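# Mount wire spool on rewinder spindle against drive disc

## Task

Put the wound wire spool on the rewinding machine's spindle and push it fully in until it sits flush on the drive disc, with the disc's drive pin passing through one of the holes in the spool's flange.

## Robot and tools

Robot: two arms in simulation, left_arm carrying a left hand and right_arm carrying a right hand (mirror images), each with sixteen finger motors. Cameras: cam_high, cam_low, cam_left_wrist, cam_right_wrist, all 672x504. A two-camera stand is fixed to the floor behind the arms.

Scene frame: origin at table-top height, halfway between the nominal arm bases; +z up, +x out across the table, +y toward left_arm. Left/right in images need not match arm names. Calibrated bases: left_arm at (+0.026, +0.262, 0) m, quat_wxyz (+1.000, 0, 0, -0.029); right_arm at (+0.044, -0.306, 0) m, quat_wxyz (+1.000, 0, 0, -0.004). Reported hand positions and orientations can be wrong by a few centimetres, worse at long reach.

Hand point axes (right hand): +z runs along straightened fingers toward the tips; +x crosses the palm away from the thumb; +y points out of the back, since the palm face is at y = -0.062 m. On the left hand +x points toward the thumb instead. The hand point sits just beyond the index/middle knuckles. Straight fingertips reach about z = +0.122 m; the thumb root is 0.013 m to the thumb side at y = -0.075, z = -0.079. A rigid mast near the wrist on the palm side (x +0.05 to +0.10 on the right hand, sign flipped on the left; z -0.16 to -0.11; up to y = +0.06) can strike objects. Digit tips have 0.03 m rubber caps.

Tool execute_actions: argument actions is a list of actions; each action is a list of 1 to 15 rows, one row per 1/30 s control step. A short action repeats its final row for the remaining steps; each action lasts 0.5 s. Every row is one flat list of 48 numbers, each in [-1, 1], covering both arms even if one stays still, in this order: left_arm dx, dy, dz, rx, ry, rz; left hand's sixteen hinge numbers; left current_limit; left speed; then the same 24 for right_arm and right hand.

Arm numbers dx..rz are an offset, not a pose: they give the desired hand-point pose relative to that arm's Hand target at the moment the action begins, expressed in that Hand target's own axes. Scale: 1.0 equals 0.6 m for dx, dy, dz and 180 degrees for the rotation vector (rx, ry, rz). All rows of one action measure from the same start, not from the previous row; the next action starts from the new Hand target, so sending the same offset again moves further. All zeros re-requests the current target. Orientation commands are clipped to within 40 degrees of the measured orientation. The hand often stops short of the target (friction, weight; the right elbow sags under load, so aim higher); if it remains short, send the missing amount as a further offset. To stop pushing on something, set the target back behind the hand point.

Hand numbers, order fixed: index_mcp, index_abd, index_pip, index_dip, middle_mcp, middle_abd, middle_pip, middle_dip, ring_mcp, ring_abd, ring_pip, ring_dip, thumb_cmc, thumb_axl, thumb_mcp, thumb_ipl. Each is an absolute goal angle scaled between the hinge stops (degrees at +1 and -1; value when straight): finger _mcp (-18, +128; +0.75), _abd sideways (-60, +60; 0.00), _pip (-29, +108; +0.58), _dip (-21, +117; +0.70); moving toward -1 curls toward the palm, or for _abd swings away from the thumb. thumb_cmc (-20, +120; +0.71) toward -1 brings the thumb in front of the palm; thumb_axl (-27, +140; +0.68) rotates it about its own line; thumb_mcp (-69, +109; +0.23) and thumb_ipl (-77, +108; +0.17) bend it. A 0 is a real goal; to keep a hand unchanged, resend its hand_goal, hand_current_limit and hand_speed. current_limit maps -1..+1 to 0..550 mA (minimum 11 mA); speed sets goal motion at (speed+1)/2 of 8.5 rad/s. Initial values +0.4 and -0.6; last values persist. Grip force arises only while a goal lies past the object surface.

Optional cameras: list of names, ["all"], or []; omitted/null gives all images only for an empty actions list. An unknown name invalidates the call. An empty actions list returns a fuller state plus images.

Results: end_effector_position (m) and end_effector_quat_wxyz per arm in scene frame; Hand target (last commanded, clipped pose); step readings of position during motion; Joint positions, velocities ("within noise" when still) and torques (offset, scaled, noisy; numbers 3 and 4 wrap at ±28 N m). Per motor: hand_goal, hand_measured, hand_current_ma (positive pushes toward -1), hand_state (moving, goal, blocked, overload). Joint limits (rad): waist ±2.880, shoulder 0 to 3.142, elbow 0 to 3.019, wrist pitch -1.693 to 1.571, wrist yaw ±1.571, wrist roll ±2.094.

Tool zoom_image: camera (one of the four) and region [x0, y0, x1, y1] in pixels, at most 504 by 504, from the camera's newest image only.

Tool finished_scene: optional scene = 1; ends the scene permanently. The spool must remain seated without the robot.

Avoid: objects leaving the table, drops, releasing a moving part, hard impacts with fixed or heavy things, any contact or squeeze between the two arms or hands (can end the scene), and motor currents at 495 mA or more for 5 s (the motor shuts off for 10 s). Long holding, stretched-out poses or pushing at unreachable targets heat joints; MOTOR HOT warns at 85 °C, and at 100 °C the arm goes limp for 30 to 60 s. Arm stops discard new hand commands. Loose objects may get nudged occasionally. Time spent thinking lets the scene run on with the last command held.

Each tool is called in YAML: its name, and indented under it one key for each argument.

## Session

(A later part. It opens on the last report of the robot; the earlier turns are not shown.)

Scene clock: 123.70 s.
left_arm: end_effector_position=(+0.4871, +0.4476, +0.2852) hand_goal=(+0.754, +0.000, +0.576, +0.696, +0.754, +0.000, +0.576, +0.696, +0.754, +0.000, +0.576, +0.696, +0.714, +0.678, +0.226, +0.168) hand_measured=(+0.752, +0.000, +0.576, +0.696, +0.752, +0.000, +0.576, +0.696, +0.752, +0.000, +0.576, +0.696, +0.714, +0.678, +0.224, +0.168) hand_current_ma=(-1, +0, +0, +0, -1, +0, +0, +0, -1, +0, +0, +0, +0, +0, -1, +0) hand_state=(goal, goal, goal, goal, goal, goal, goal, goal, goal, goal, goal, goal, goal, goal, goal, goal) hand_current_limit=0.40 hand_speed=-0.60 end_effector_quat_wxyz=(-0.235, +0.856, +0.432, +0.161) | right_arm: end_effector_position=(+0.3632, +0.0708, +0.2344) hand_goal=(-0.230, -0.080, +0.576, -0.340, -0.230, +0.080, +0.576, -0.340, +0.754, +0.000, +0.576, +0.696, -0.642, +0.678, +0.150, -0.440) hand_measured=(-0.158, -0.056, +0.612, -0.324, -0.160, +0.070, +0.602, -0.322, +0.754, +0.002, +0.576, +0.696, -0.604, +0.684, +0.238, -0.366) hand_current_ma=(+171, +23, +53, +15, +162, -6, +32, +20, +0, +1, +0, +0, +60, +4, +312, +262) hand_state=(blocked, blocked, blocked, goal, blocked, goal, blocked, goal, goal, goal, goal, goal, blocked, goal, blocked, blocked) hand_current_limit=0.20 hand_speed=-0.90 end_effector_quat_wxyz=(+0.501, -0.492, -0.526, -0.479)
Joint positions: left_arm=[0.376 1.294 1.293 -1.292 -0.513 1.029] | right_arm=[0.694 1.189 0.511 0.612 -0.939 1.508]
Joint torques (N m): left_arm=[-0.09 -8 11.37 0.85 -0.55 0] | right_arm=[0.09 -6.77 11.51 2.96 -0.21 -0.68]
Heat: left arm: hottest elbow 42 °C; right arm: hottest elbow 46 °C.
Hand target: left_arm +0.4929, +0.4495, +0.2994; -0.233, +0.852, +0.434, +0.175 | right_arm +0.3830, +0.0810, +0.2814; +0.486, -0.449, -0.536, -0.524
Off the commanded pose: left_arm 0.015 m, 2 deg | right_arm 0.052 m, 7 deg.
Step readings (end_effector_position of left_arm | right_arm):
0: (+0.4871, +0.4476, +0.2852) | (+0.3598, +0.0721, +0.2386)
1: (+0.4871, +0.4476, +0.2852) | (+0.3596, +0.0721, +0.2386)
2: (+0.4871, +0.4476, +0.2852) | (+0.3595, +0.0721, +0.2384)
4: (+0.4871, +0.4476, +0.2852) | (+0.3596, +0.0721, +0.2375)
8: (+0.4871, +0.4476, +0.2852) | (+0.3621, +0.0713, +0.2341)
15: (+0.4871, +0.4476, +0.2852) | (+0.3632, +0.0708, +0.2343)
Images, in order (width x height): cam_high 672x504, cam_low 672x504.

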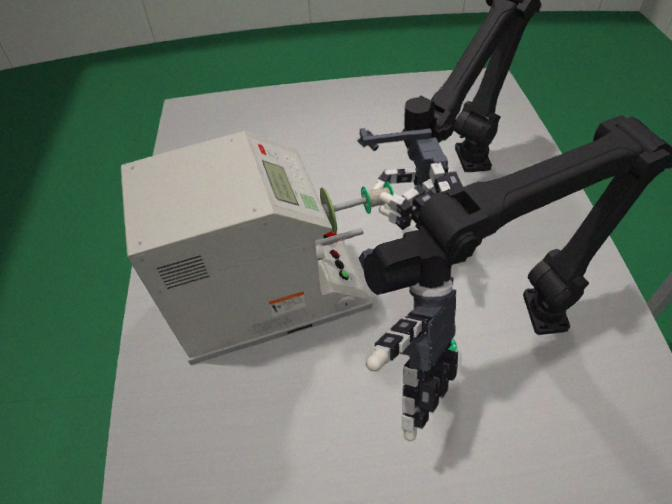

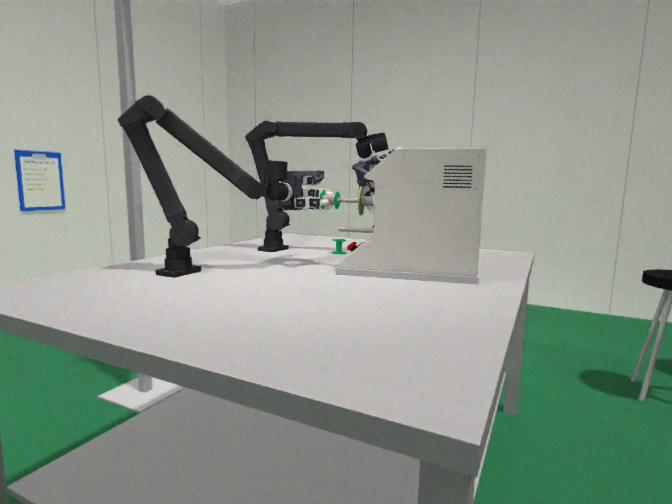

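execute_actions:
  actions:
    - [[0,0,0,0,0,0,0.754,0,0.576,0.696,0.754,0,0.576,0.696,0.754,0,0.576,0.696,0.714,0.678,0.226,0.168,0.4,-0.6,-0.003,0.0133,0.002,0,0,0,-0.230,-0.08,0.576,-0.340,-0.230,0.08,0.576,-0.340,0.754,0,0.576,0.696,-0.643,0.678,0.150,-0.440,0.2,-0.9]]
  cameras: ["cam_high","cam_low"]

zoom_image:
  camera: "cam_high"
  region: [345, 183, 381, 215]

zoom_image:
  camera: "cam_low"
  region: [325, 185, 361, 215]

Scene clock: 125.07 s.
left_arm: end_effector_position=(+0.4871, +0.4476, +0.2852) hand_goal=(+0.754, +0.000, +0.576, +0.696, +0.754, +0.000, +0.576, +0.696, +0.754, +0.000, +0.576, +0.696, +0.714, +0.678, +0.226, +0.168) hand_measured=(+0.752, +0.000, +0.576, +0.696, +0.752, +0.000, +0.576, +0.696, +0.752, +0.000, +0.576, +0.696, +0.714, +0.678, +0.224, +0.168) hand_current_ma=(-1, +0, +0, +0, -1, +0, +0, +0, -1, +0, +0, +0, +0, +0, -1, +0) hand_state=(goal, goal, goal, goal, goal, goal, goal, goal, goal, goal, goal, goal, goal, goal, goal, goal) hand_current_limit=0.40 hand_speed=-0.60 end_effector_quat_wxyz=(-0.235, +0.856, +0.432, +0.161) | right_arm: end_effector_position=(+0.3700, +0.0718, +0.2337) hand_goal=(-0.230, -0.080, +0.576, -0.340, -0.230, +0.080, +0.576, -0.340, +0.754, +0.000, +0.576, +0.696, -0.642, +0.678, +0.150, -0.440) hand_measured=(-0.158, -0.056, +0.614, -0.322, -0.160, +0.070, +0.602, -0.332, +0.754, +0.002, +0.576, +0.696, -0.600, +0.684, +0.238, -0.370) hand_current_ma=(+171, +23, +61, +18, +162, -6, +32, +6, +0, +1, +0, +0, +72, +6, +312, +237) hand_state=(blocked, blocked, blocked, goal, blocked, goal, blocked, goal, goal, goal, goal, goal, blocked, goal, blocked, blocked) hand_current_limit=0.20 hand_speed=-0.90 end_effector_quat_wxyz=(+0.501, -0.491, -0.527, -0.480)
Joint positions: left_arm=[0.376 1.294 1.293 -1.292 -0.513 1.029] | right_arm=[0.683 1.211 0.524 0.623 -0.952 1.504]
Joint torques (N m): left_arm=[-0.09 -8 11.45 0.85 -0.54 -0.01] | right_arm=[0.03 -7 11.69 2.88 -0.18 -0.62]
Heat: left arm: hottest elbow 42 °C; right arm: hottest elbow 46 °C.
Hand target: left_arm +0.4929, +0.4495, +0.2994; -0.233, +0.852, +0.434, +0.175 | right_arm +0.3909, +0.0827, +0.2805; +0.486, -0.449, -0.536, -0.524
Off the commanded pose: left_arm 0.015 m, 2 deg | right_arm 0.053 m, 7 deg.
Step readings (end_effector_position of left_arm | right_arm):
0: (+0.4871, +0.4476, +0.2852) | (+0.3632, +0.0708, +0.2344)
1: (+0.4871, +0.4476, +0.2852) | (+0.3632, +0.0708, +0.2342)
2: (+0.4871, +0.4476, +0.2852) | (+0.3632, +0.0708, +0.2341)
4: (+0.4871, +0.4476, +0.2852) | (+0.3638, +0.0706, +0.2336)
8: (+0.4871, +0.4476, +0.2852) | (+0.3664, +0.0703, +0.2334)
15: (+0.4871, +0.4476, +0.2852) | (+0.3700, +0.0718, +0.2335)
Images, in order (width x height): cam_high 672x504, cam_low 672x504.

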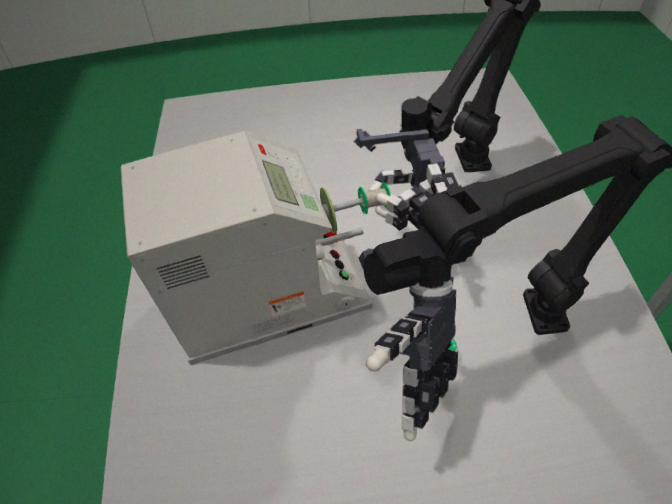

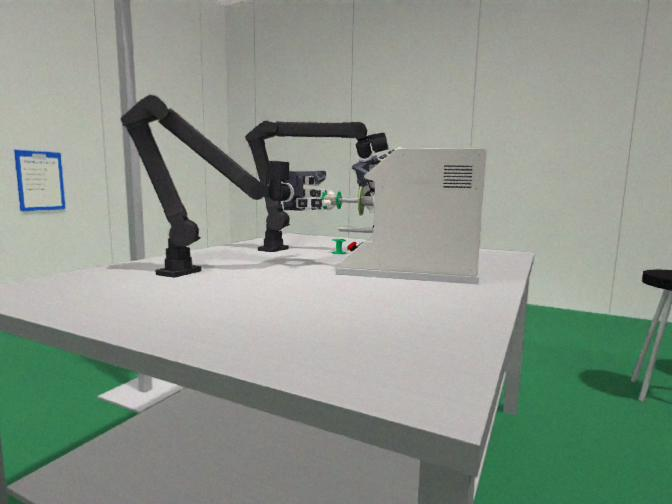

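Scaled by 14.000 from the camera's 672x504 image, which has a finer 960x720 frame.

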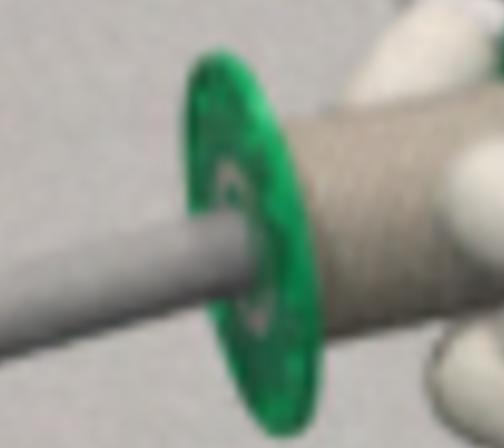

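Scaled by 14.000 from the camera's 672x504 image, which has a finer 960x720 frame.

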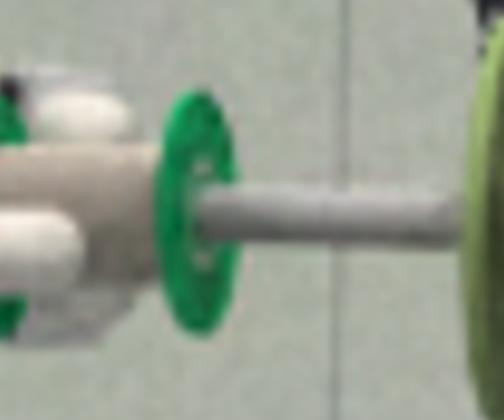

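execute_actions:
  actions:
    - [[0,0,0,0,0,0,0.754,0,0.576,0.696,0.754,0,0.576,0.696,0.754,0,0.576,0.696,0.714,0.678,0.226,0.168,0.4,-0.6,-0.004,0.02,0.003,0,0,0,-0.230,-0.08,0.576,-0.340,-0.230,0.08,0.576,-0.340,0.754,0,0.576,0.696,-0.643,0.678,0.150,-0.440,0.2,-0.9]]
  cameras: ["cam_high","cam_low"]

zoom_image:
  camera: "cam_high"
  region: [340, 175, 396, 217]

zoom_image:
  camera: "cam_low"
  region: [314, 182, 370, 219]

Scene clock: 126.50 s.
left_arm: end_effector_position=(+0.4871, +0.4476, +0.2852) hand_goal=(+0.754, +0.000, +0.576, +0.696, +0.754, +0.000, +0.576, +0.696, +0.754, +0.000, +0.576, +0.696, +0.714, +0.678, +0.226, +0.168) hand_measured=(+0.752, +0.000, +0.576, +0.696, +0.752, +0.000, +0.576, +0.696, +0.752, +0.000, +0.576, +0.696, +0.714, +0.678, +0.224, +0.168) hand_current_ma=(-1, +0, +0, +0, -1, +0, +0, +0, -1, +0, +0, +0, +0, +0, -1, +0) hand_state=(goal, goal, goal, goal, goal, goal, goal, goal, goal, goal, goal, goal, goal, goal, goal, goal) hand_current_limit=0.40 hand_speed=-0.60 end_effector_quat_wxyz=(-0.235, +0.856, +0.432, +0.161) | right_arm: end_effector_position=(+0.3738, +0.0718, +0.2338) hand_goal=(-0.230, -0.080, +0.576, -0.340, -0.230, +0.080, +0.576, -0.340, +0.754, +0.000, +0.576, +0.696, -0.642, +0.678, +0.150, -0.440) hand_measured=(-0.158, -0.056, +0.614, -0.326, -0.160, +0.070, +0.602, -0.336, +0.754, +0.002, +0.576, +0.696, -0.600, +0.684, +0.238, -0.376) hand_current_ma=(+171, +23, +61, +12, +162, -6, +32, +1, +0, +1, +0, +0, +72, +6, +322, +211) hand_state=(blocked, blocked, blocked, goal, blocked, goal, blocked, goal, goal, goal, goal, goal, blocked, goal, blocked, blocked) hand_current_limit=0.20 hand_speed=-0.90 end_effector_quat_wxyz=(+0.504, -0.486, -0.530, -0.479)
Joint positions: left_arm=[0.376 1.294 1.293 -1.292 -0.513 1.029] | right_arm=[0.67 1.225 0.531 0.634 -0.976 1.503]
Joint torques (N m): left_arm=[-0.32 -7.94 11.45 0.87 -0.53 0.01] | right_arm=[-0.21 -5.77 12.71 2.82 0.07 -0.6]
Heat: left arm: hottest elbow 42 °C; right arm: hottest elbow 46 °C.
Hand target: left_arm +0.4929, +0.4495, +0.2994; -0.233, +0.852, +0.434, +0.175 | right_arm +0.4031, +0.0851, +0.2796; +0.486, -0.450, -0.536, -0.524
Off the commanded pose: left_arm 0.015 m, 2 deg | right_arm 0.056 m, 7 deg.
Step readings (end_effector_position of left_arm | right_arm):
0: (+0.4871, +0.4476, +0.2852) | (+0.3700, +0.0718, +0.2337)
1: (+0.4871, +0.4476, +0.2852) | (+0.3702, +0.0718, +0.2337)
2: (+0.4871, +0.4476, +0.2852) | (+0.3706, +0.0718, +0.2337)
4: (+0.4871, +0.4476, +0.2852) | (+0.3730, +0.0718, +0.2337)
8: (+0.4871, +0.4476, +0.2852) | (+0.3737, +0.0717, +0.2337)
15: (+0.4871, +0.4476, +0.2852) | (+0.3739, +0.0718, +0.2340)
Images, in order (width x height): cam_high 672x504, cam_low 672x504.

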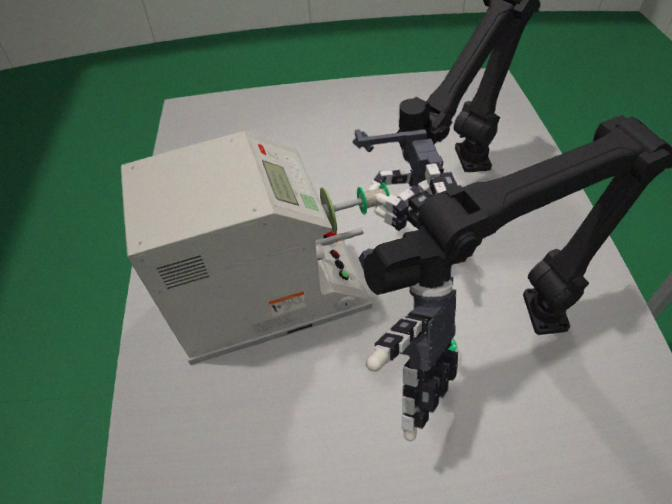

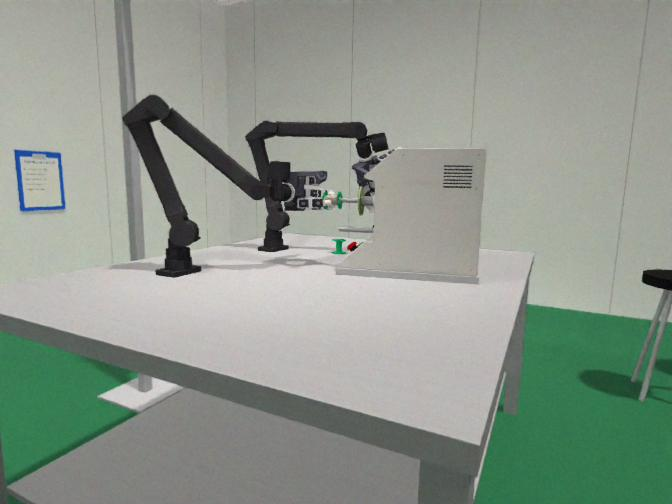

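Scaled by 9.000 from the camera's 672x504 image, which has a finer 960x720 frame.

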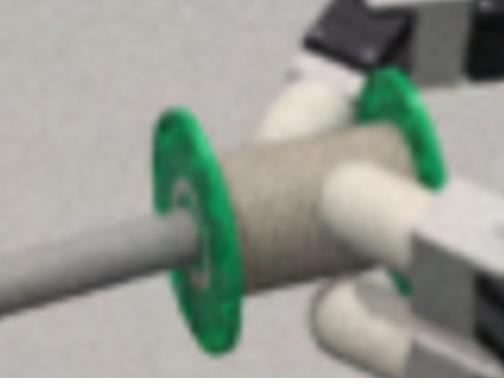

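Scaled by 9.000 from the camera's 672x504 image, which has a finer 960x720 frame.

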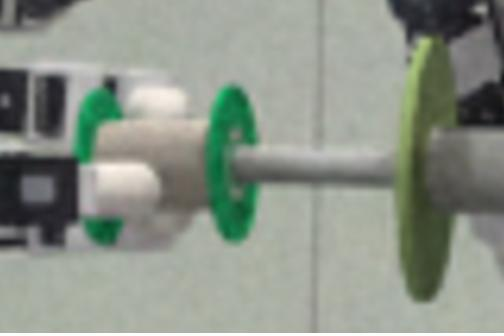

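execute_actions:
  actions:
    - [[0,0,0,0,0,0,0.754,0,0.576,0.696,0.754,0,0.576,0.696,0.754,0,0.576,0.696,0.714,0.678,0.226,0.168,0.4,-0.6,0,-0.005,0,0,-0.002,0.0109,-0.230,-0.08,0.576,-0.340,-0.230,0.08,0.576,-0.340,0.754,0,0.576,0.696,-0.643,0.678,0.150,-0.440,0.2,-0.9]]

execute_actions:
  actions:
    - [[0,0,0,0,0,0,0.754,0,0.576,0.696,0.754,0,0.576,0.696,0.754,0,0.576,0.696,0.714,0.678,0.226,0.168,0.4,-0.6,-0.003,0.01,0.002,0,0,0,-0.230,-0.08,0.576,-0.340,-0.230,0.08,0.576,-0.340,0.754,0,0.576,0.696,-0.643,0.678,0.150,-0.440,0.2,-0.9]]
  cameras: ["cam_high","cam_low"]

zoom_image:
  camera: "cam_high"
  region: [340, 175, 396, 217]

zoom_image:
  camera: "cam_low"
  region: [314, 182, 370, 219]

Scene clock: 129.47 s.
left_arm: end_effector_position=(+0.4871, +0.4476, +0.2852) hand_goal=(+0.754, +0.000, +0.576, +0.696, +0.754, +0.000, +0.576, +0.696, +0.754, +0.000, +0.576, +0.696, +0.714, +0.678, +0.226, +0.168) hand_measured=(+0.752, +0.000, +0.576, +0.696, +0.752, +0.000, +0.576, +0.696, +0.752, +0.000, +0.576, +0.696, +0.714, +0.678, +0.224, +0.168) hand_current_ma=(-1, +0, +0, +0, -1, +0, +0, +0, -1, +0, +0, +0, +0, +0, -1, +0) hand_state=(goal, goal, goal, goal, goal, goal, goal, goal, goal, goal, goal, goal, goal, goal, goal, goal) hand_current_limit=0.40 hand_speed=-0.60 end_effector_quat_wxyz=(-0.235, +0.856, +0.432, +0.161) | right_arm: end_effector_position=(+0.3738, +0.0719, +0.2336) hand_goal=(-0.230, -0.080, +0.576, -0.340, -0.230, +0.080, +0.576, -0.340, +0.754, +0.000, +0.576, +0.696, -0.642, +0.678, +0.150, -0.440) hand_measured=(-0.158, -0.058, +0.614, -0.326, -0.160, +0.070, +0.602, -0.340, +0.754, +0.002, +0.576, +0.696, -0.600, +0.684, +0.240, -0.378) hand_current_ma=(+171, +22, +61, +12, +162, -6, +32, +0, +0, +1, +0, +0, +72, +6, +329, +202) hand_state=(blocked, blocked, blocked, goal, blocked, goal, blocked, goal, goal, goal, goal, goal, blocked, goal, blocked, blocked) hand_current_limit=0.20 hand_speed=-0.90 end_effector_quat_wxyz=(+0.506, -0.488, -0.528, -0.477)
Joint positions: left_arm=[0.376 1.294 1.293 -1.292 -0.513 1.029] | right_arm=[0.67 1.225 0.532 0.634 -0.976 1.511]
Joint torques (N m): left_arm=[-0.26 -8.06 11.41 0.84 -0.53 -0.01] | right_arm=[0.09 -6.89 12.83 1.95 0.22 -0.42]
Heat: left arm: hottest elbow 42 °C; right arm: hottest elbow 48 °C.
Hand target: left_arm +0.4929, +0.4495, +0.2994; -0.233, +0.852, +0.434, +0.175 | right_arm +0.4001, +0.0849, +0.2792; +0.493, -0.460, -0.530, -0.514
Off the commanded pose: left_arm 0.015 m, 2 deg | right_arm 0.054 m, 5 deg.
Step readings (end_effector_position of left_arm | right_arm):
0: (+0.4871, +0.4476, +0.2852) | (+0.3738, +0.0718, +0.2339)
1: (+0.4871, +0.4476, +0.2852) | (+0.3738, +0.0718, +0.2339)
2: (+0.4871, +0.4476, +0.2852) | (+0.3738, +0.0718, +0.2338)
4: (+0.4871, +0.4476, +0.2852) | (+0.3738, +0.0718, +0.2337)
8: (+0.4871, +0.4476, +0.2852) | (+0.3738, +0.0719, +0.2337)
15: (+0.4871, +0.4476, +0.2852) | (+0.3738, +0.0719, +0.2336)

Scene clock: 130.17 s.
left_arm: end_effector_position=(+0.4871, +0.4476, +0.2852) hand_goal=(+0.754, +0.000, +0.576, +0.696, +0.754, +0.000, +0.576, +0.696, +0.754, +0.000, +0.576, +0.696, +0.714, +0.678, +0.226, +0.168) hand_measured=(+0.752, +0.000, +0.576, +0.696, +0.752, +0.000, +0.576, +0.696, +0.752, +0.000, +0.576, +0.696, +0.714, +0.678, +0.224, +0.168) hand_current_ma=(-1, +0, +0, +0, -1, +0, +0, +0, -1, +0, +0, +0, +0, +0, -1, +0) hand_state=(goal, goal, goal, goal, goal, goal, goal, goal, goal, goal, goal, goal, goal, goal, goal, goal) hand_current_limit=0.40 hand_speed=-0.60 end_effector_quat_wxyz=(-0.235, +0.856, +0.432, +0.161) | right_arm: end_effector_position=(+0.3743, +0.0721, +0.2346) hand_goal=(-0.230, -0.080, +0.576, -0.340, -0.230, +0.080, +0.576, -0.340, +0.754, +0.000, +0.576, +0.696, -0.642, +0.678, +0.150, -0.440) hand_measured=(-0.158, -0.058, +0.614, -0.328, -0.160, +0.070, +0.602, -0.342, +0.754, +0.002, +0.576, +0.696, -0.600, +0.684, +0.242, -0.380) hand_current_ma=(+171, +22, +61, +10, +162, -6, +32, +0, +0, +1, +0, +0, +72, +6, +330, +183) hand_state=(blocked, blocked, blocked, goal, blocked, goal, blocked, goal, goal, goal, goal, goal, blocked, goal, blocked, blocked) hand_current_limit=0.20 hand_speed=-0.90 end_effector_quat_wxyz=(+0.508, -0.489, -0.526, -0.475)
Joint positions: left_arm=[0.376 1.294 1.293 -1.292 -0.513 1.029] | right_arm=[0.667 1.225 0.535 0.634 -0.98 1.521]
Joint torques (N m): left_arm=[-0.09 -7.88 11.41 0.85 -0.53 -0.01] | right_arm=[-0.21 -5.77 13.34 2.18 0.14 -0.52]
Heat: left arm: hottest elbow 42 °C; right arm: hottest elbow 48 °C.
Hand target: left_arm +0.4929, +0.4495, +0.2994; -0.233, +0.852, +0.434, +0.175 | right_arm +0.4062, +0.0865, +0.2782; +0.493, -0.460, -0.530, -0.514
Off the commanded pose: left_arm 0.015 m, 2 deg | right_arm 0.056 m, 6 deg.
Step readings (end_effector_position of left_arm | right_arm):
0: (+0.4871, +0.4476, +0.2852) | (+0.3738, +0.0719, +0.2336)
1: (+0.4871, +0.4476, +0.2852) | (+0.3739, +0.0720, +0.2338)
2: (+0.4871, +0.4476, +0.2852) | (+0.3740, +0.0720, +0.2339)
4: (+0.4871, +0.4476, +0.2852) | (+0.3741, +0.0720, +0.2342)
8: (+0.4871, +0.4476, +0.2852) | (+0.3742, +0.0721, +0.2345)
15: (+0.4871, +0.4476, +0.2852) | (+0.3743, +0.0720, +0.2344)
Images, in order (width x height): cam_high 672x504, cam_low 672x504.

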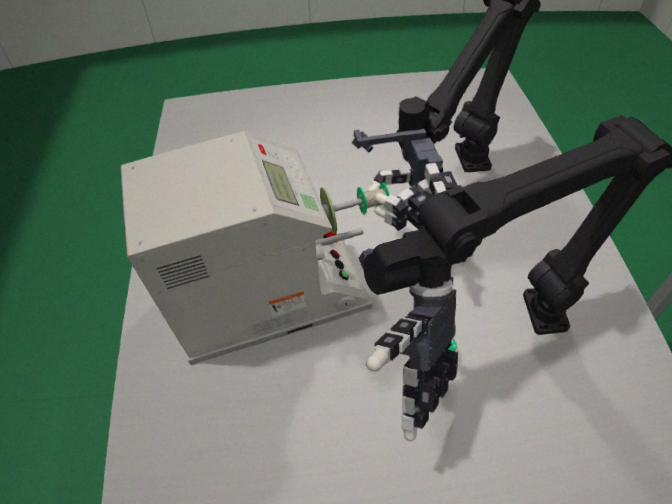

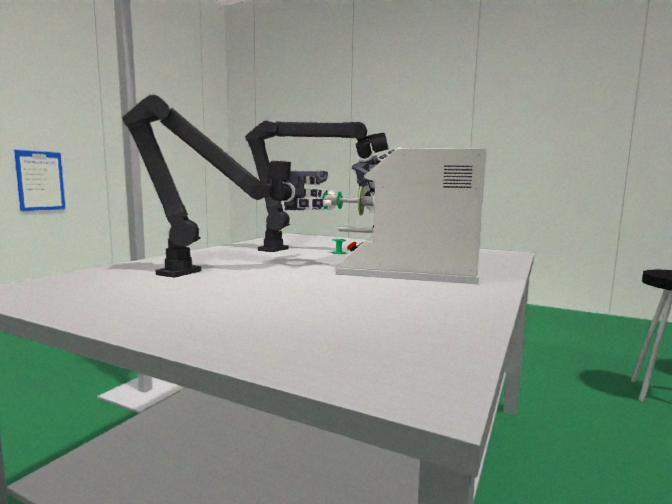

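Scaled by 9.000 from the camera's 672x504 image, which has a finer 960x720 frame.

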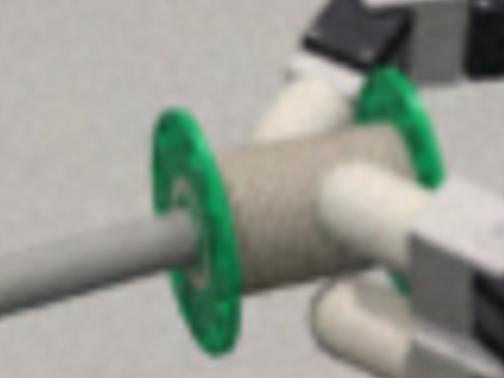

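Scaled by 9.000 from the camera's 672x504 image, which has a finer 960x720 frame.

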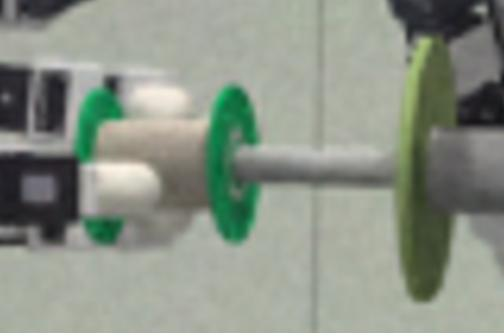

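execute_actions:
  actions:
    - [[0,0,0,0,0,0,0.754,0,0.576,0.696,0.754,0,0.576,0.696,0.754,0,0.576,0.696,0.714,0.678,0.226,0.168,0.4,-0.6,-0.0093,-0.0077,0,0,0,0,-0.230,-0.08,0.576,-0.340,-0.230,0.08,0.576,-0.340,0.754,0,0.576,0.696,-0.643,0.678,0.150,-0.440,0.2,-0.9]]

Scene clock: 131.90 s.
left_arm: end_effector_position=(+0.4871, +0.4476, +0.2852) hand_goal=(+0.754, +0.000, +0.576, +0.696, +0.754, +0.000, +0.576, +0.696, +0.754, +0.000, +0.576, +0.696, +0.714, +0.678, +0.226, +0.168) hand_measured=(+0.752, +0.000, +0.576, +0.696, +0.752, +0.000, +0.576, +0.696, +0.752, +0.000, +0.576, +0.696, +0.714, +0.678, +0.224, +0.168) hand_current_ma=(-1, +0, +0, +0, -1, +0, +0, +0, -1, +0, +0, +0, +0, +0, -1, +0) hand_state=(goal, goal, goal, goal, goal, goal, goal, goal, goal, goal, goal, goal, goal, goal, goal, goal) hand_current_limit=0.40 hand_speed=-0.60 end_effector_quat_wxyz=(-0.235, +0.856, +0.432, +0.161) | right_arm: end_effector_position=(+0.3746, +0.0722, +0.2345) hand_goal=(-0.230, -0.080, +0.576, -0.340, -0.230, +0.080, +0.576, -0.340, +0.754, +0.000, +0.576, +0.696, -0.642, +0.678, +0.150, -0.440) hand_measured=(-0.158, -0.058, +0.614, -0.330, -0.160, +0.068, +0.602, -0.344, +0.754, +0.002, +0.576, +0.696, -0.600, +0.684, +0.246, -0.386) hand_current_ma=(+171, +21, +61, +8, +162, -7, +32, -2, +0, +1, +0, +0, +72, +6, +330, +161) hand_state=(blocked, blocked, blocked, goal, blocked, goal, blocked, goal, goal, goal, goal, goal, blocked, goal, blocked, blocked) hand_current_limit=0.20 hand_speed=-0.90 end_effector_quat_wxyz=(+0.508, -0.488, -0.526, -0.476)
Joint positions: left_arm=[0.376 1.294 1.293 -1.292 -0.513 1.029] | right_arm=[0.667 1.227 0.535 0.637 -0.98 1.521]
Joint torques (N m): left_arm=[-0.03 -8 11.41 0.87 -0.54 -0.01] | right_arm=[0.21 -5.42 12.34 2.76 0.41 -0.53]
Heat: left arm: hottest elbow 42 °C; right arm: hottest elbow 48 °C.
Hand target: left_arm +0.4929, +0.4495, +0.2994; -0.233, +0.852, +0.434, +0.175 | right_arm +0.4021, +0.0864, +0.2722; +0.493, -0.460, -0.530, -0.514
Off the commanded pose: left_arm 0.015 m, 2 deg | right_arm 0.049 m, 6 deg.
Step readings (end_effector_position of left_arm | right_arm):
0: (+0.4871, +0.4476, +0.2852) | (+0.3743, +0.0721, +0.2346)
1: (+0.4871, +0.4476, +0.2852) | (+0.3743, +0.0721, +0.2346)
2: (+0.4871, +0.4476, +0.2852) | (+0.3743, +0.0721, +0.2346)
4: (+0.4871, +0.4476, +0.2852) | (+0.3744, +0.0721, +0.2344)
8: (+0.4871, +0.4476, +0.2852) | (+0.3745, +0.0722, +0.2344)
15: (+0.4871, +0.4476, +0.2852) | (+0.3746, +0.0722, +0.2344)

execute_actions:
  actions: []
  cameras: ["cam_high","cam_low"]

zoom_image:
  camera: "cam_high"
  region: [352, 176, 394, 218]

zoom_image:
  camera: "cam_high"
  region: [325, 183, 367, 225]

Scene clock: 133.07 s.
left_arm: end_effector_position=(+0.4871, +0.4476, +0.2852) hand_goal=(+0.754, +0.000, +0.576, +0.696, +0.754, +0.000, +0.576, +0.696, +0.754, +0.000, +0.576, +0.696, +0.714, +0.678, +0.226, +0.168) hand_measured=(+0.752, +0.000, +0.576, +0.696, +0.752, +0.000, +0.576, +0.696, +0.752, +0.000, +0.576, +0.696, +0.714, +0.678, +0.224, +0.168) hand_current_ma=(-1, +0, +0, +0, -1, +0, +0, +0, -1, +0, +0, +0, +0, +0, -1, +0) hand_state=(goal, goal, goal, goal, goal, goal, goal, goal, goal, goal, goal, goal, goal, goal, goal, goal) hand_current_limit=0.40 hand_speed=-0.60 end_effector_quat_wxyz=(-0.235, +0.856, +0.432, +0.161) | right_arm: end_effector_position=(+0.3746, +0.0722, +0.2345) hand_goal=(-0.230, -0.080, +0.576, -0.340, -0.230, +0.080, +0.576, -0.340, +0.754, +0.000, +0.576, +0.696, -0.642, +0.678, +0.150, -0.440) hand_measured=(-0.158, -0.058, +0.614, -0.330, -0.160, +0.068, +0.602, -0.344, +0.754, +0.002, +0.576, +0.696, -0.600, +0.684, +0.246, -0.386) hand_current_ma=(+171, +21, +61, +8, +162, -7, +32, -2, +0, +1, +0, +0, +72, +6, +330, +161) hand_state=(blocked, blocked, blocked, goal, blocked, goal, blocked, goal, goal, goal, goal, goal, blocked, goal, blocked, blocked) hand_current_limit=0.20 hand_speed=-0.90 end_effector_quat_wxyz=(+0.508, -0.488, -0.526, -0.476)
Joint positions: left_arm=[0.376 1.294 1.293 -1.292 -0.513 1.029] | right_arm=[0.667 1.227 0.535 0.637 -0.98 1.521]
Joint velocities: within noise
Joint torques (N m): left_arm=[-0.26 -7.82 11.4 0.91 -0.53 0] | right_arm=[0.21 -5.42 12.31 2.71 0.41 -0.53]
Heat: left arm: hottest elbow 42 °C; right arm: hottest elbow 48 °C.
Hand target: left_arm +0.4929, +0.4495, +0.2994; -0.233, +0.852, +0.434, +0.175 | right_arm +0.4021, +0.0864, +0.2722; +0.493, -0.460, -0.530, -0.514
Off the commanded pose: left_arm 0.015 m, 2 deg | right_arm 0.049 m, 6 deg.
Images, in order (width x height): cam_high 672x504, cam_low 672x504.

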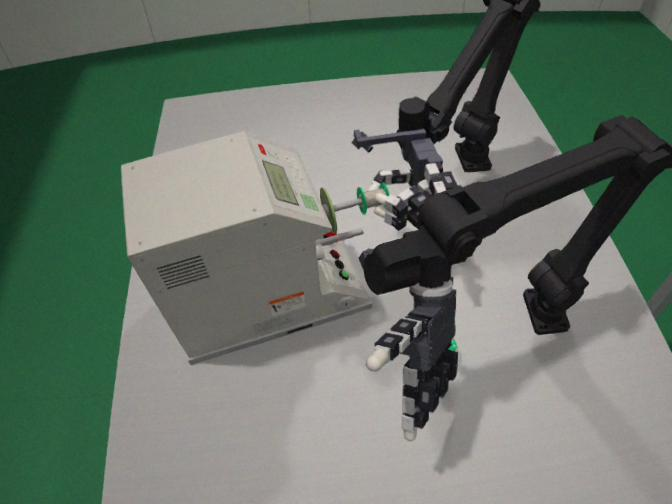

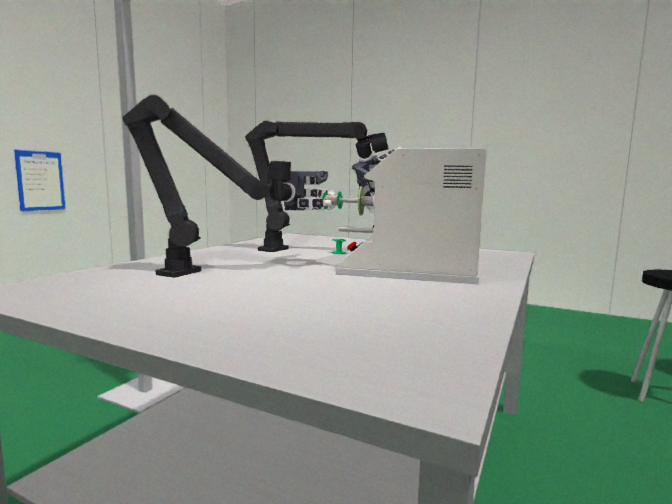

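Scaled by 12.000 from the camera's 672x504 image, which has a finer 960x720 frame.

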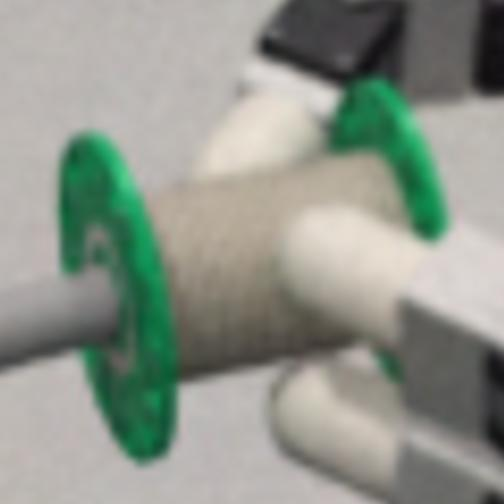

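Scaled by 12.000 from the camera's 672x504 image, which has a finer 960x720 frame.

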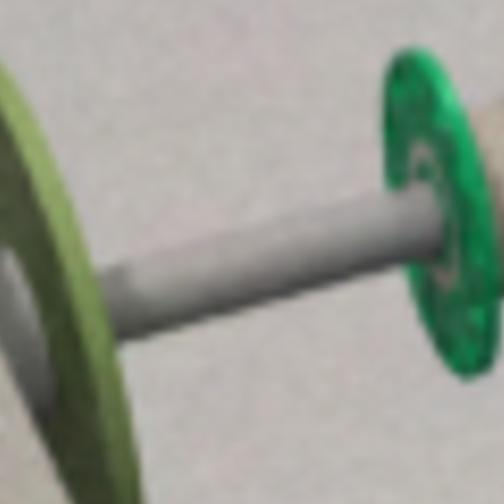

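execute_actions:
  actions:
    - [[0,0,0,0,0,0,0.754,0,0.576,0.696,0.754,0,0.576,0.696,0.754,0,0.576,0.696,0.714,0.678,0.226,0.168,0.4,-0.6,0.001,-0.0103,-0.0078,0.0165,-0.0005,0.0112,-0.230,-0.08,0.576,-0.340,-0.230,0.08,0.576,-0.340,0.754,0,0.576,0.696,-0.643,0.678,0.150,-0.440,0.2,-0.9]]
  cameras: ["cam_high","cam_low"]

zoom_image:
  camera: "cam_high"
  region: [352, 176, 394, 218]

zoom_image:
  camera: "cam_low"
  region: [318, 182, 366, 218]

Scene clock: 135.17 s.
left_arm: end_effector_position=(+0.4871, +0.4476, +0.2852) hand_goal=(+0.754, +0.000, +0.576, +0.696, +0.754, +0.000, +0.576, +0.696, +0.754, +0.000, +0.576, +0.696, +0.714, +0.678, +0.226, +0.168) hand_measured=(+0.752, +0.000, +0.576, +0.696, +0.752, +0.000, +0.576, +0.696, +0.752, +0.000, +0.576, +0.696, +0.714, +0.678, +0.224, +0.168) hand_current_ma=(-1, +0, +0, +0, -1, +0, +0, +0, -1, +0, +0, +0, +0, +0, -1, +0) hand_state=(goal, goal, goal, goal, goal, goal, goal, goal, goal, goal, goal, goal, goal, goal, goal, goal) hand_current_limit=0.40 hand_speed=-0.60 end_effector_quat_wxyz=(-0.235, +0.856, +0.432, +0.161) | right_arm: end_effector_position=(+0.3780, +0.0720, +0.2356) hand_goal=(-0.230, -0.080, +0.576, -0.340, -0.230, +0.080, +0.576, -0.340, +0.754, +0.000, +0.576, +0.696, -0.642, +0.678, +0.150, -0.440) hand_measured=(-0.158, -0.058, +0.614, -0.328, -0.160, +0.068, +0.602, -0.338, +0.754, +0.002, +0.576, +0.696, -0.600, +0.684, +0.246, -0.386) hand_current_ma=(+171, +21, +61, +10, +162, -7, +32, +1, +0, +1, +0, +0, +72, +6, +330, +160) hand_state=(blocked, blocked, blocked, goal, blocked, goal, blocked, goal, goal, goal, goal, goal, blocked, goal, blocked, blocked) hand_current_limit=0.20 hand_speed=-0.90 end_effector_quat_wxyz=(+0.522, -0.483, -0.529, -0.463)
Joint positions: left_arm=[0.376 1.294 1.293 -1.292 -0.513 1.029] | right_arm=[0.643 1.242 0.553 0.637 -1.04 1.54]
Joint torques (N m): left_arm=[-0.09 -8.06 11.43 0.87 -0.53 -0.02] | right_arm=[0.15 -7.41 11.43 1.98 -0.26 -0.43]
Heat: left arm: hottest elbow 42 °C; right arm: hottest elbow 48 °C.
Hand target: left_arm +0.4929, +0.4495, +0.2994; -0.233, +0.852, +0.434, +0.175 | right_arm +0.3962, +0.0813, +0.2721; +0.513, -0.457, -0.535, -0.491
Off the commanded pose: left_arm 0.015 m, 2 deg | right_arm 0.042 m, 5 deg.
Step readings (end_effector_position of left_arm | right_arm):
0: (+0.4871, +0.4476, +0.2852) | (+0.3746, +0.0722, +0.2345)
1: (+0.4871, +0.4476, +0.2852) | (+0.3744, +0.0723, +0.2345)
2: (+0.4871, +0.4476, +0.2852) | (+0.3735, +0.0725, +0.2344)
4: (+0.4871, +0.4476, +0.2852) | (+0.3731, +0.0717, +0.2347)
8: (+0.4871, +0.4476, +0.2852) | (+0.3774, +0.0719, +0.2355)
15: (+0.4871, +0.4476, +0.2852) | (+0.3780, +0.0721, +0.2357)
Images, in order (width x height): cam_high 672x504, cam_low 672x504.

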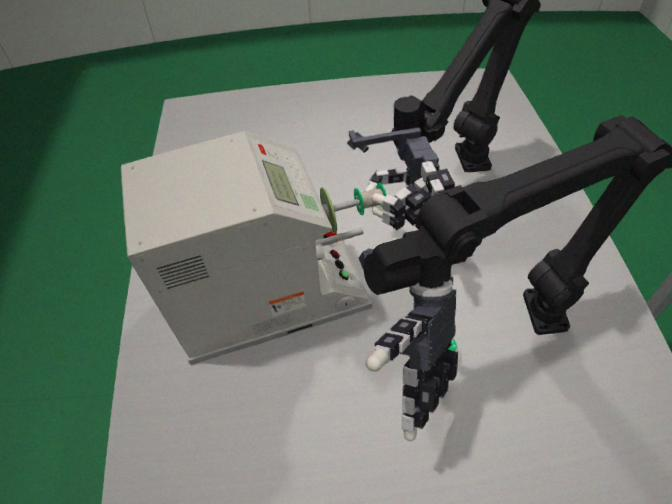

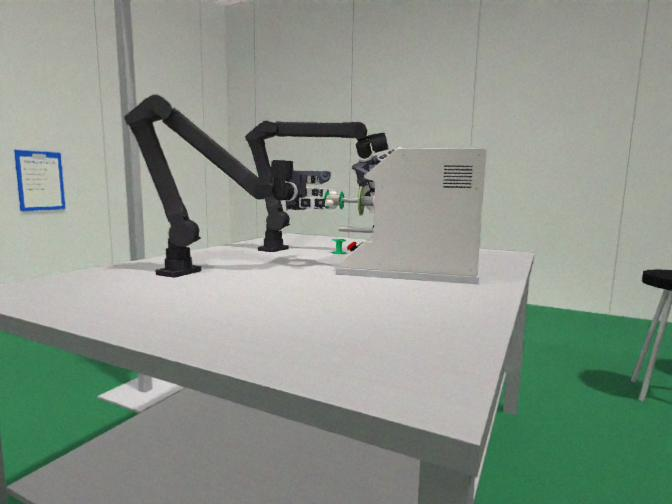

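Scaled by 12.000 from the camera's 672x504 image, which has a finer 960x720 frame.

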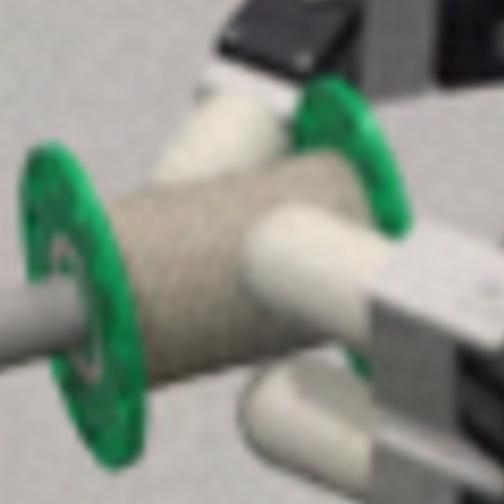

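Scaled by 10.500 from the camera's 672x504 image, which has a finer 960x720 frame.

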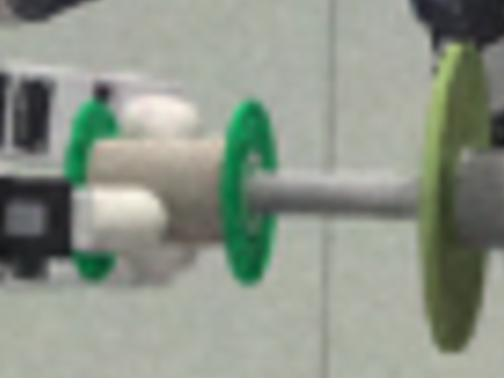

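execute_actions:
  actions:
    - [[0,0,0,0,0,0,0.754,0,0.576,0.696,0.754,0,0.576,0.696,0.754,0,0.576,0.696,0.714,0.678,0.226,0.168,0.4,-0.6,-0.0015,0.0152,-0.0008,0.0083,0,0,-0.230,-0.08,0.576,-0.340,-0.230,0.08,0.576,-0.340,0.754,0,0.576,0.696,-0.643,0.678,0.150,-0.440,0.2,-0.9]]
  cameras: ["cam_high","cam_low"]

zoom_image:
  camera: "cam_high"
  region: [345, 176, 387, 218]

zoom_image:
  camera: "cam_low"
  region: [318, 182, 366, 218]

Scene clock: 136.73 s.
left_arm: end_effector_position=(+0.4871, +0.4476, +0.2852) hand_goal=(+0.754, +0.000, +0.576, +0.696, +0.754, +0.000, +0.576, +0.696, +0.754, +0.000, +0.576, +0.696, +0.714, +0.678, +0.226, +0.168) hand_measured=(+0.752, +0.000, +0.576, +0.696, +0.752, +0.000, +0.576, +0.696, +0.752, +0.000, +0.576, +0.696, +0.714, +0.678, +0.224, +0.168) hand_current_ma=(-1, +0, +0, +0, -1, +0, +0, +0, -1, +0, +0, +0, +0, +0, -1, +0) hand_state=(goal, goal, goal, goal, goal, goal, goal, goal, goal, goal, goal, goal, goal, goal, goal, goal) hand_current_limit=0.40 hand_speed=-0.60 end_effector_quat_wxyz=(-0.235, +0.856, +0.432, +0.161) | right_arm: end_effector_position=(+0.3865, +0.0728, +0.2364) hand_goal=(-0.230, -0.080, +0.576, -0.340, -0.230, +0.080, +0.576, -0.340, +0.754, +0.000, +0.576, +0.696, -0.642, +0.678, +0.150, -0.440) hand_measured=(-0.158, -0.058, +0.614, -0.328, -0.160, +0.068, +0.602, -0.338, +0.754, +0.002, +0.576, +0.696, -0.600, +0.684, +0.246, -0.386) hand_current_ma=(+171, +21, +61, +10, +162, -7, +32, +1, +0, +1, +0, +0, +72, +6, +330, +160) hand_state=(blocked, blocked, blocked, goal, blocked, goal, blocked, goal, goal, goal, goal, goal, blocked, goal, blocked, blocked) hand_current_limit=0.20 hand_speed=-0.90 end_effector_quat_wxyz=(+0.529, -0.477, -0.534, -0.456)
Joint positions: left_arm=[0.376 1.294 1.293 -1.292 -0.513 1.029] | right_arm=[0.618 1.27 0.58 0.637 -1.091 1.541]
Joint torques (N m): left_arm=[-0.09 -7.94 11.43 0.83 -0.53 0] | right_arm=[0.15 -7.47 11.38 2.02 -0.27 -0.46]
Heat: left arm: hottest elbow 42 °C; right arm: hottest elbow 48 °C.
Hand target: left_arm +0.4929, +0.4495, +0.2994; -0.233, +0.852, +0.434, +0.175 | right_arm +0.4053, +0.0818, +0.2719; +0.519, -0.450, -0.542, -0.484
Off the commanded pose: left_arm 0.015 m, 2 deg | right_arm 0.041 m, 5 deg.
Step readings (end_effector_position of left_arm | right_arm):
0: (+0.4871, +0.4476, +0.2852) | (+0.3780, +0.0720, +0.2356)
1: (+0.4871, +0.4476, +0.2852) | (+0.3779, +0.0721, +0.2359)
2: (+0.4871, +0.4476, +0.2852) | (+0.3776, +0.0721, +0.2361)
4: (+0.4871, +0.4476, +0.2852) | (+0.3788, +0.0712, +0.2359)
8: (+0.4871, +0.4476, +0.2852) | (+0.3846, +0.0722, +0.2361)
15: (+0.4871, +0.4476, +0.2852) | (+0.3865, +0.0728, +0.2364)
Images, in order (width x height): cam_high 672x504, cam_low 672x504.

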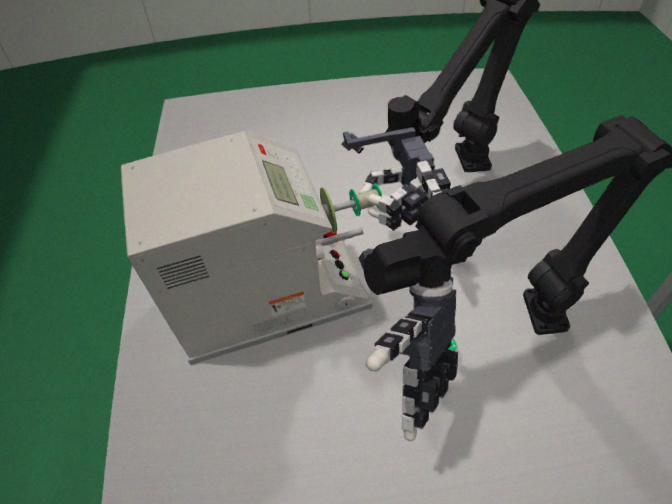

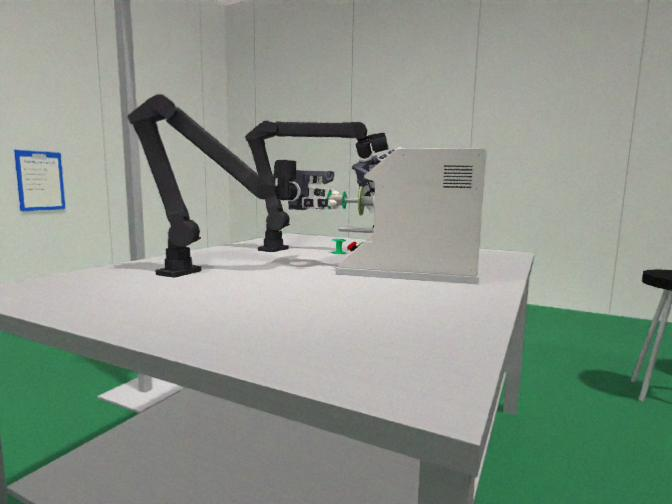

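Scaled by 12.000 from the camera's 672x504 image, which has a finer 960x720 frame.

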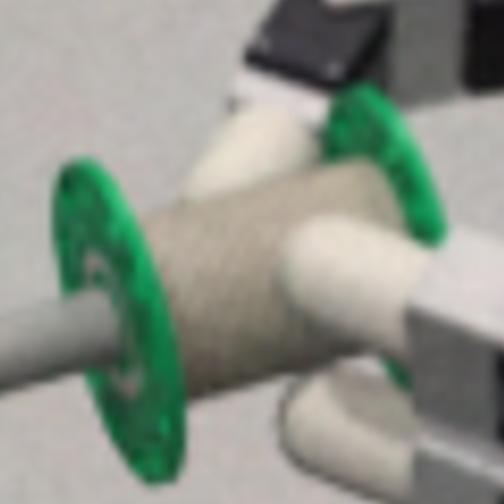

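Scaled by 10.500 from the camera's 672x504 image, which has a finer 960x720 frame.

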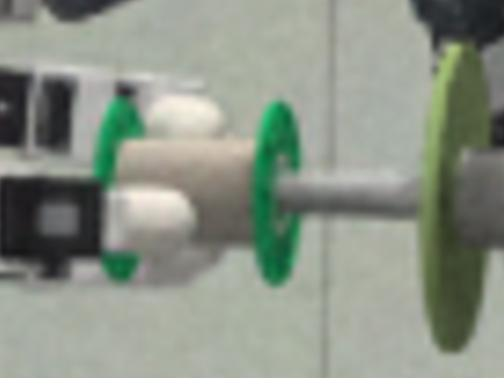

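execute_actions:
  actions:
    - [[0,0,0,0,0,0,0.754,0,0.576,0.696,0.754,0,0.576,0.696,0.754,0,0.576,0.696,0.714,0.678,0.226,0.168,0.4,-0.6,-0.0025,0.0198,0.002,0,0,0,-0.230,-0.08,0.576,-0.340,-0.230,0.08,0.576,-0.340,0.754,0,0.576,0.696,-0.643,0.678,0.150,-0.440,0.2,-0.9]]
  cameras: ["cam_high","cam_low"]

zoom_image:
  camera: "cam_high"
  region: [335, 176, 391, 218]

zoom_image:
  camera: "cam_low"
  region: [318, 182, 366, 218]

Scene clock: 138.10 s.
left_arm: end_effector_position=(+0.4871, +0.4476, +0.2852) hand_goal=(+0.754, +0.000, +0.576, +0.696, +0.754, +0.000, +0.576, +0.696, +0.754, +0.000, +0.576, +0.696, +0.714, +0.678, +0.226, +0.168) hand_measured=(+0.752, +0.000, +0.576, +0.696, +0.752, +0.000, +0.576, +0.696, +0.752, +0.000, +0.576, +0.696, +0.714, +0.678, +0.224, +0.168) hand_current_ma=(-1, +0, +0, +0, -1, +0, +0, +0, -1, +0, +0, +0, +0, +0, -1, +0) hand_state=(goal, goal, goal, goal, goal, goal, goal, goal, goal, goal, goal, goal, goal, goal, goal, goal) hand_current_limit=0.40 hand_speed=-0.60 end_effector_quat_wxyz=(-0.235, +0.856, +0.432, +0.161) | right_arm: end_effector_position=(+0.3982, +0.0756, +0.2363) hand_goal=(-0.230, -0.080, +0.576, -0.340, -0.230, +0.080, +0.576, -0.340, +0.754, +0.000, +0.576, +0.696, -0.642, +0.678, +0.150, -0.440) hand_measured=(-0.158, -0.058, +0.614, -0.328, -0.160, +0.068, +0.602, -0.336, +0.754, +0.002, +0.576, +0.696, -0.600, +0.684, +0.246, -0.386) hand_current_ma=(+171, +21, +61, +10, +162, -7, +32, +1, +0, +1, +0, +0, +72, +6, +330, +160) hand_state=(blocked, blocked, blocked, goal, blocked, goal, blocked, goal, goal, goal, goal, goal, blocked, goal, blocked, blocked) hand_current_limit=0.20 hand_speed=-0.90 end_effector_quat_wxyz=(+0.529, -0.478, -0.533, -0.455)
Joint positions: left_arm=[0.376 1.294 1.293 -1.292 -0.513 1.029] | right_arm=[0.605 1.302 0.608 0.637 -1.103 1.541]
Joint torques (N m): left_arm=[-0.09 -8.06 11.4 0.84 -0.53 -0.01] | right_arm=[0.15 -7.82 11.21 2.25 -0.25 -0.45]
Heat: left arm: hottest elbow 42 °C; right arm: hottest elbow 48 °C.
Hand target: left_arm +0.4929, +0.4495, +0.2994; -0.233, +0.852, +0.434, +0.175 | right_arm +0.4170, +0.0845, +0.2709; +0.519, -0.450, -0.541, -0.484
Off the commanded pose: left_arm 0.015 m, 2 deg | right_arm 0.041 m, 5 deg.
Step readings (end_effector_position of left_arm | right_arm):
0: (+0.4871, +0.4476, +0.2852) | (+0.3865, +0.0728, +0.2364)
1: (+0.4871, +0.4476, +0.2852) | (+0.3864, +0.0728, +0.2362)
2: (+0.4871, +0.4476, +0.2852) | (+0.3866, +0.0730, +0.2363)
4: (+0.4871, +0.4476, +0.2852) | (+0.3889, +0.0732, +0.2362)
8: (+0.4871, +0.4476, +0.2852) | (+0.3959, +0.0748, +0.2361)
15: (+0.4871, +0.4476, +0.2852) | (+0.3982, +0.0756, +0.2363)
Images, in order (width x height): cam_high 672x504, cam_low 672x504.

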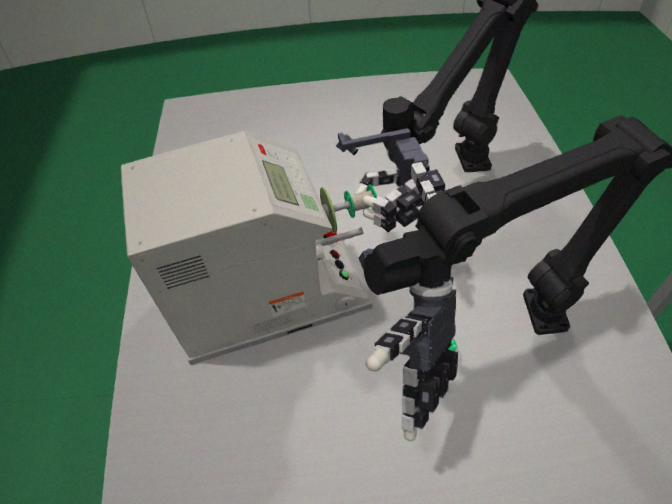

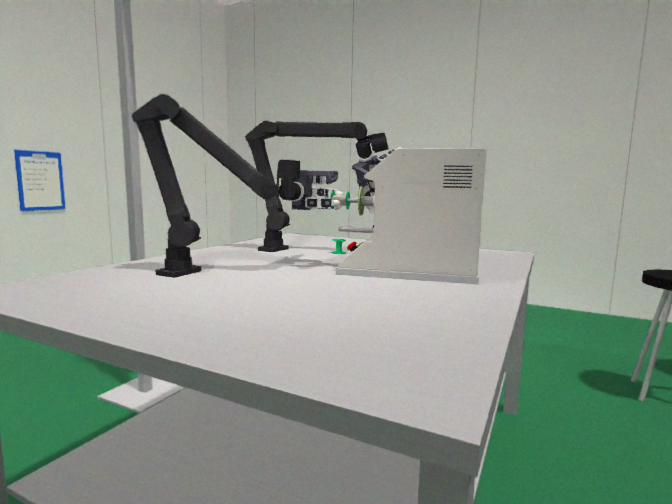

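Scaled by 9.000 from the camera's 672x504 image, which has a finer 960x720 frame.

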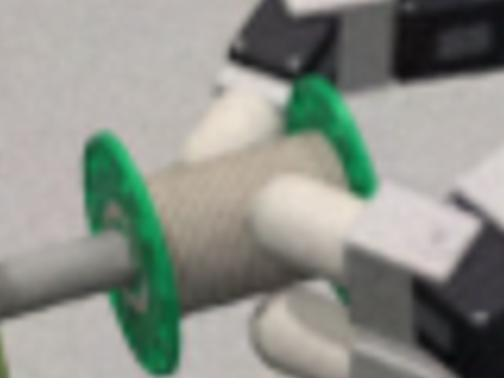

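Scaled by 10.500 from the camera's 672x504 image, which has a finer 960x720 frame.

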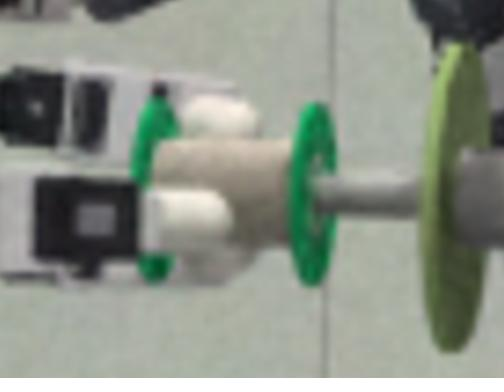

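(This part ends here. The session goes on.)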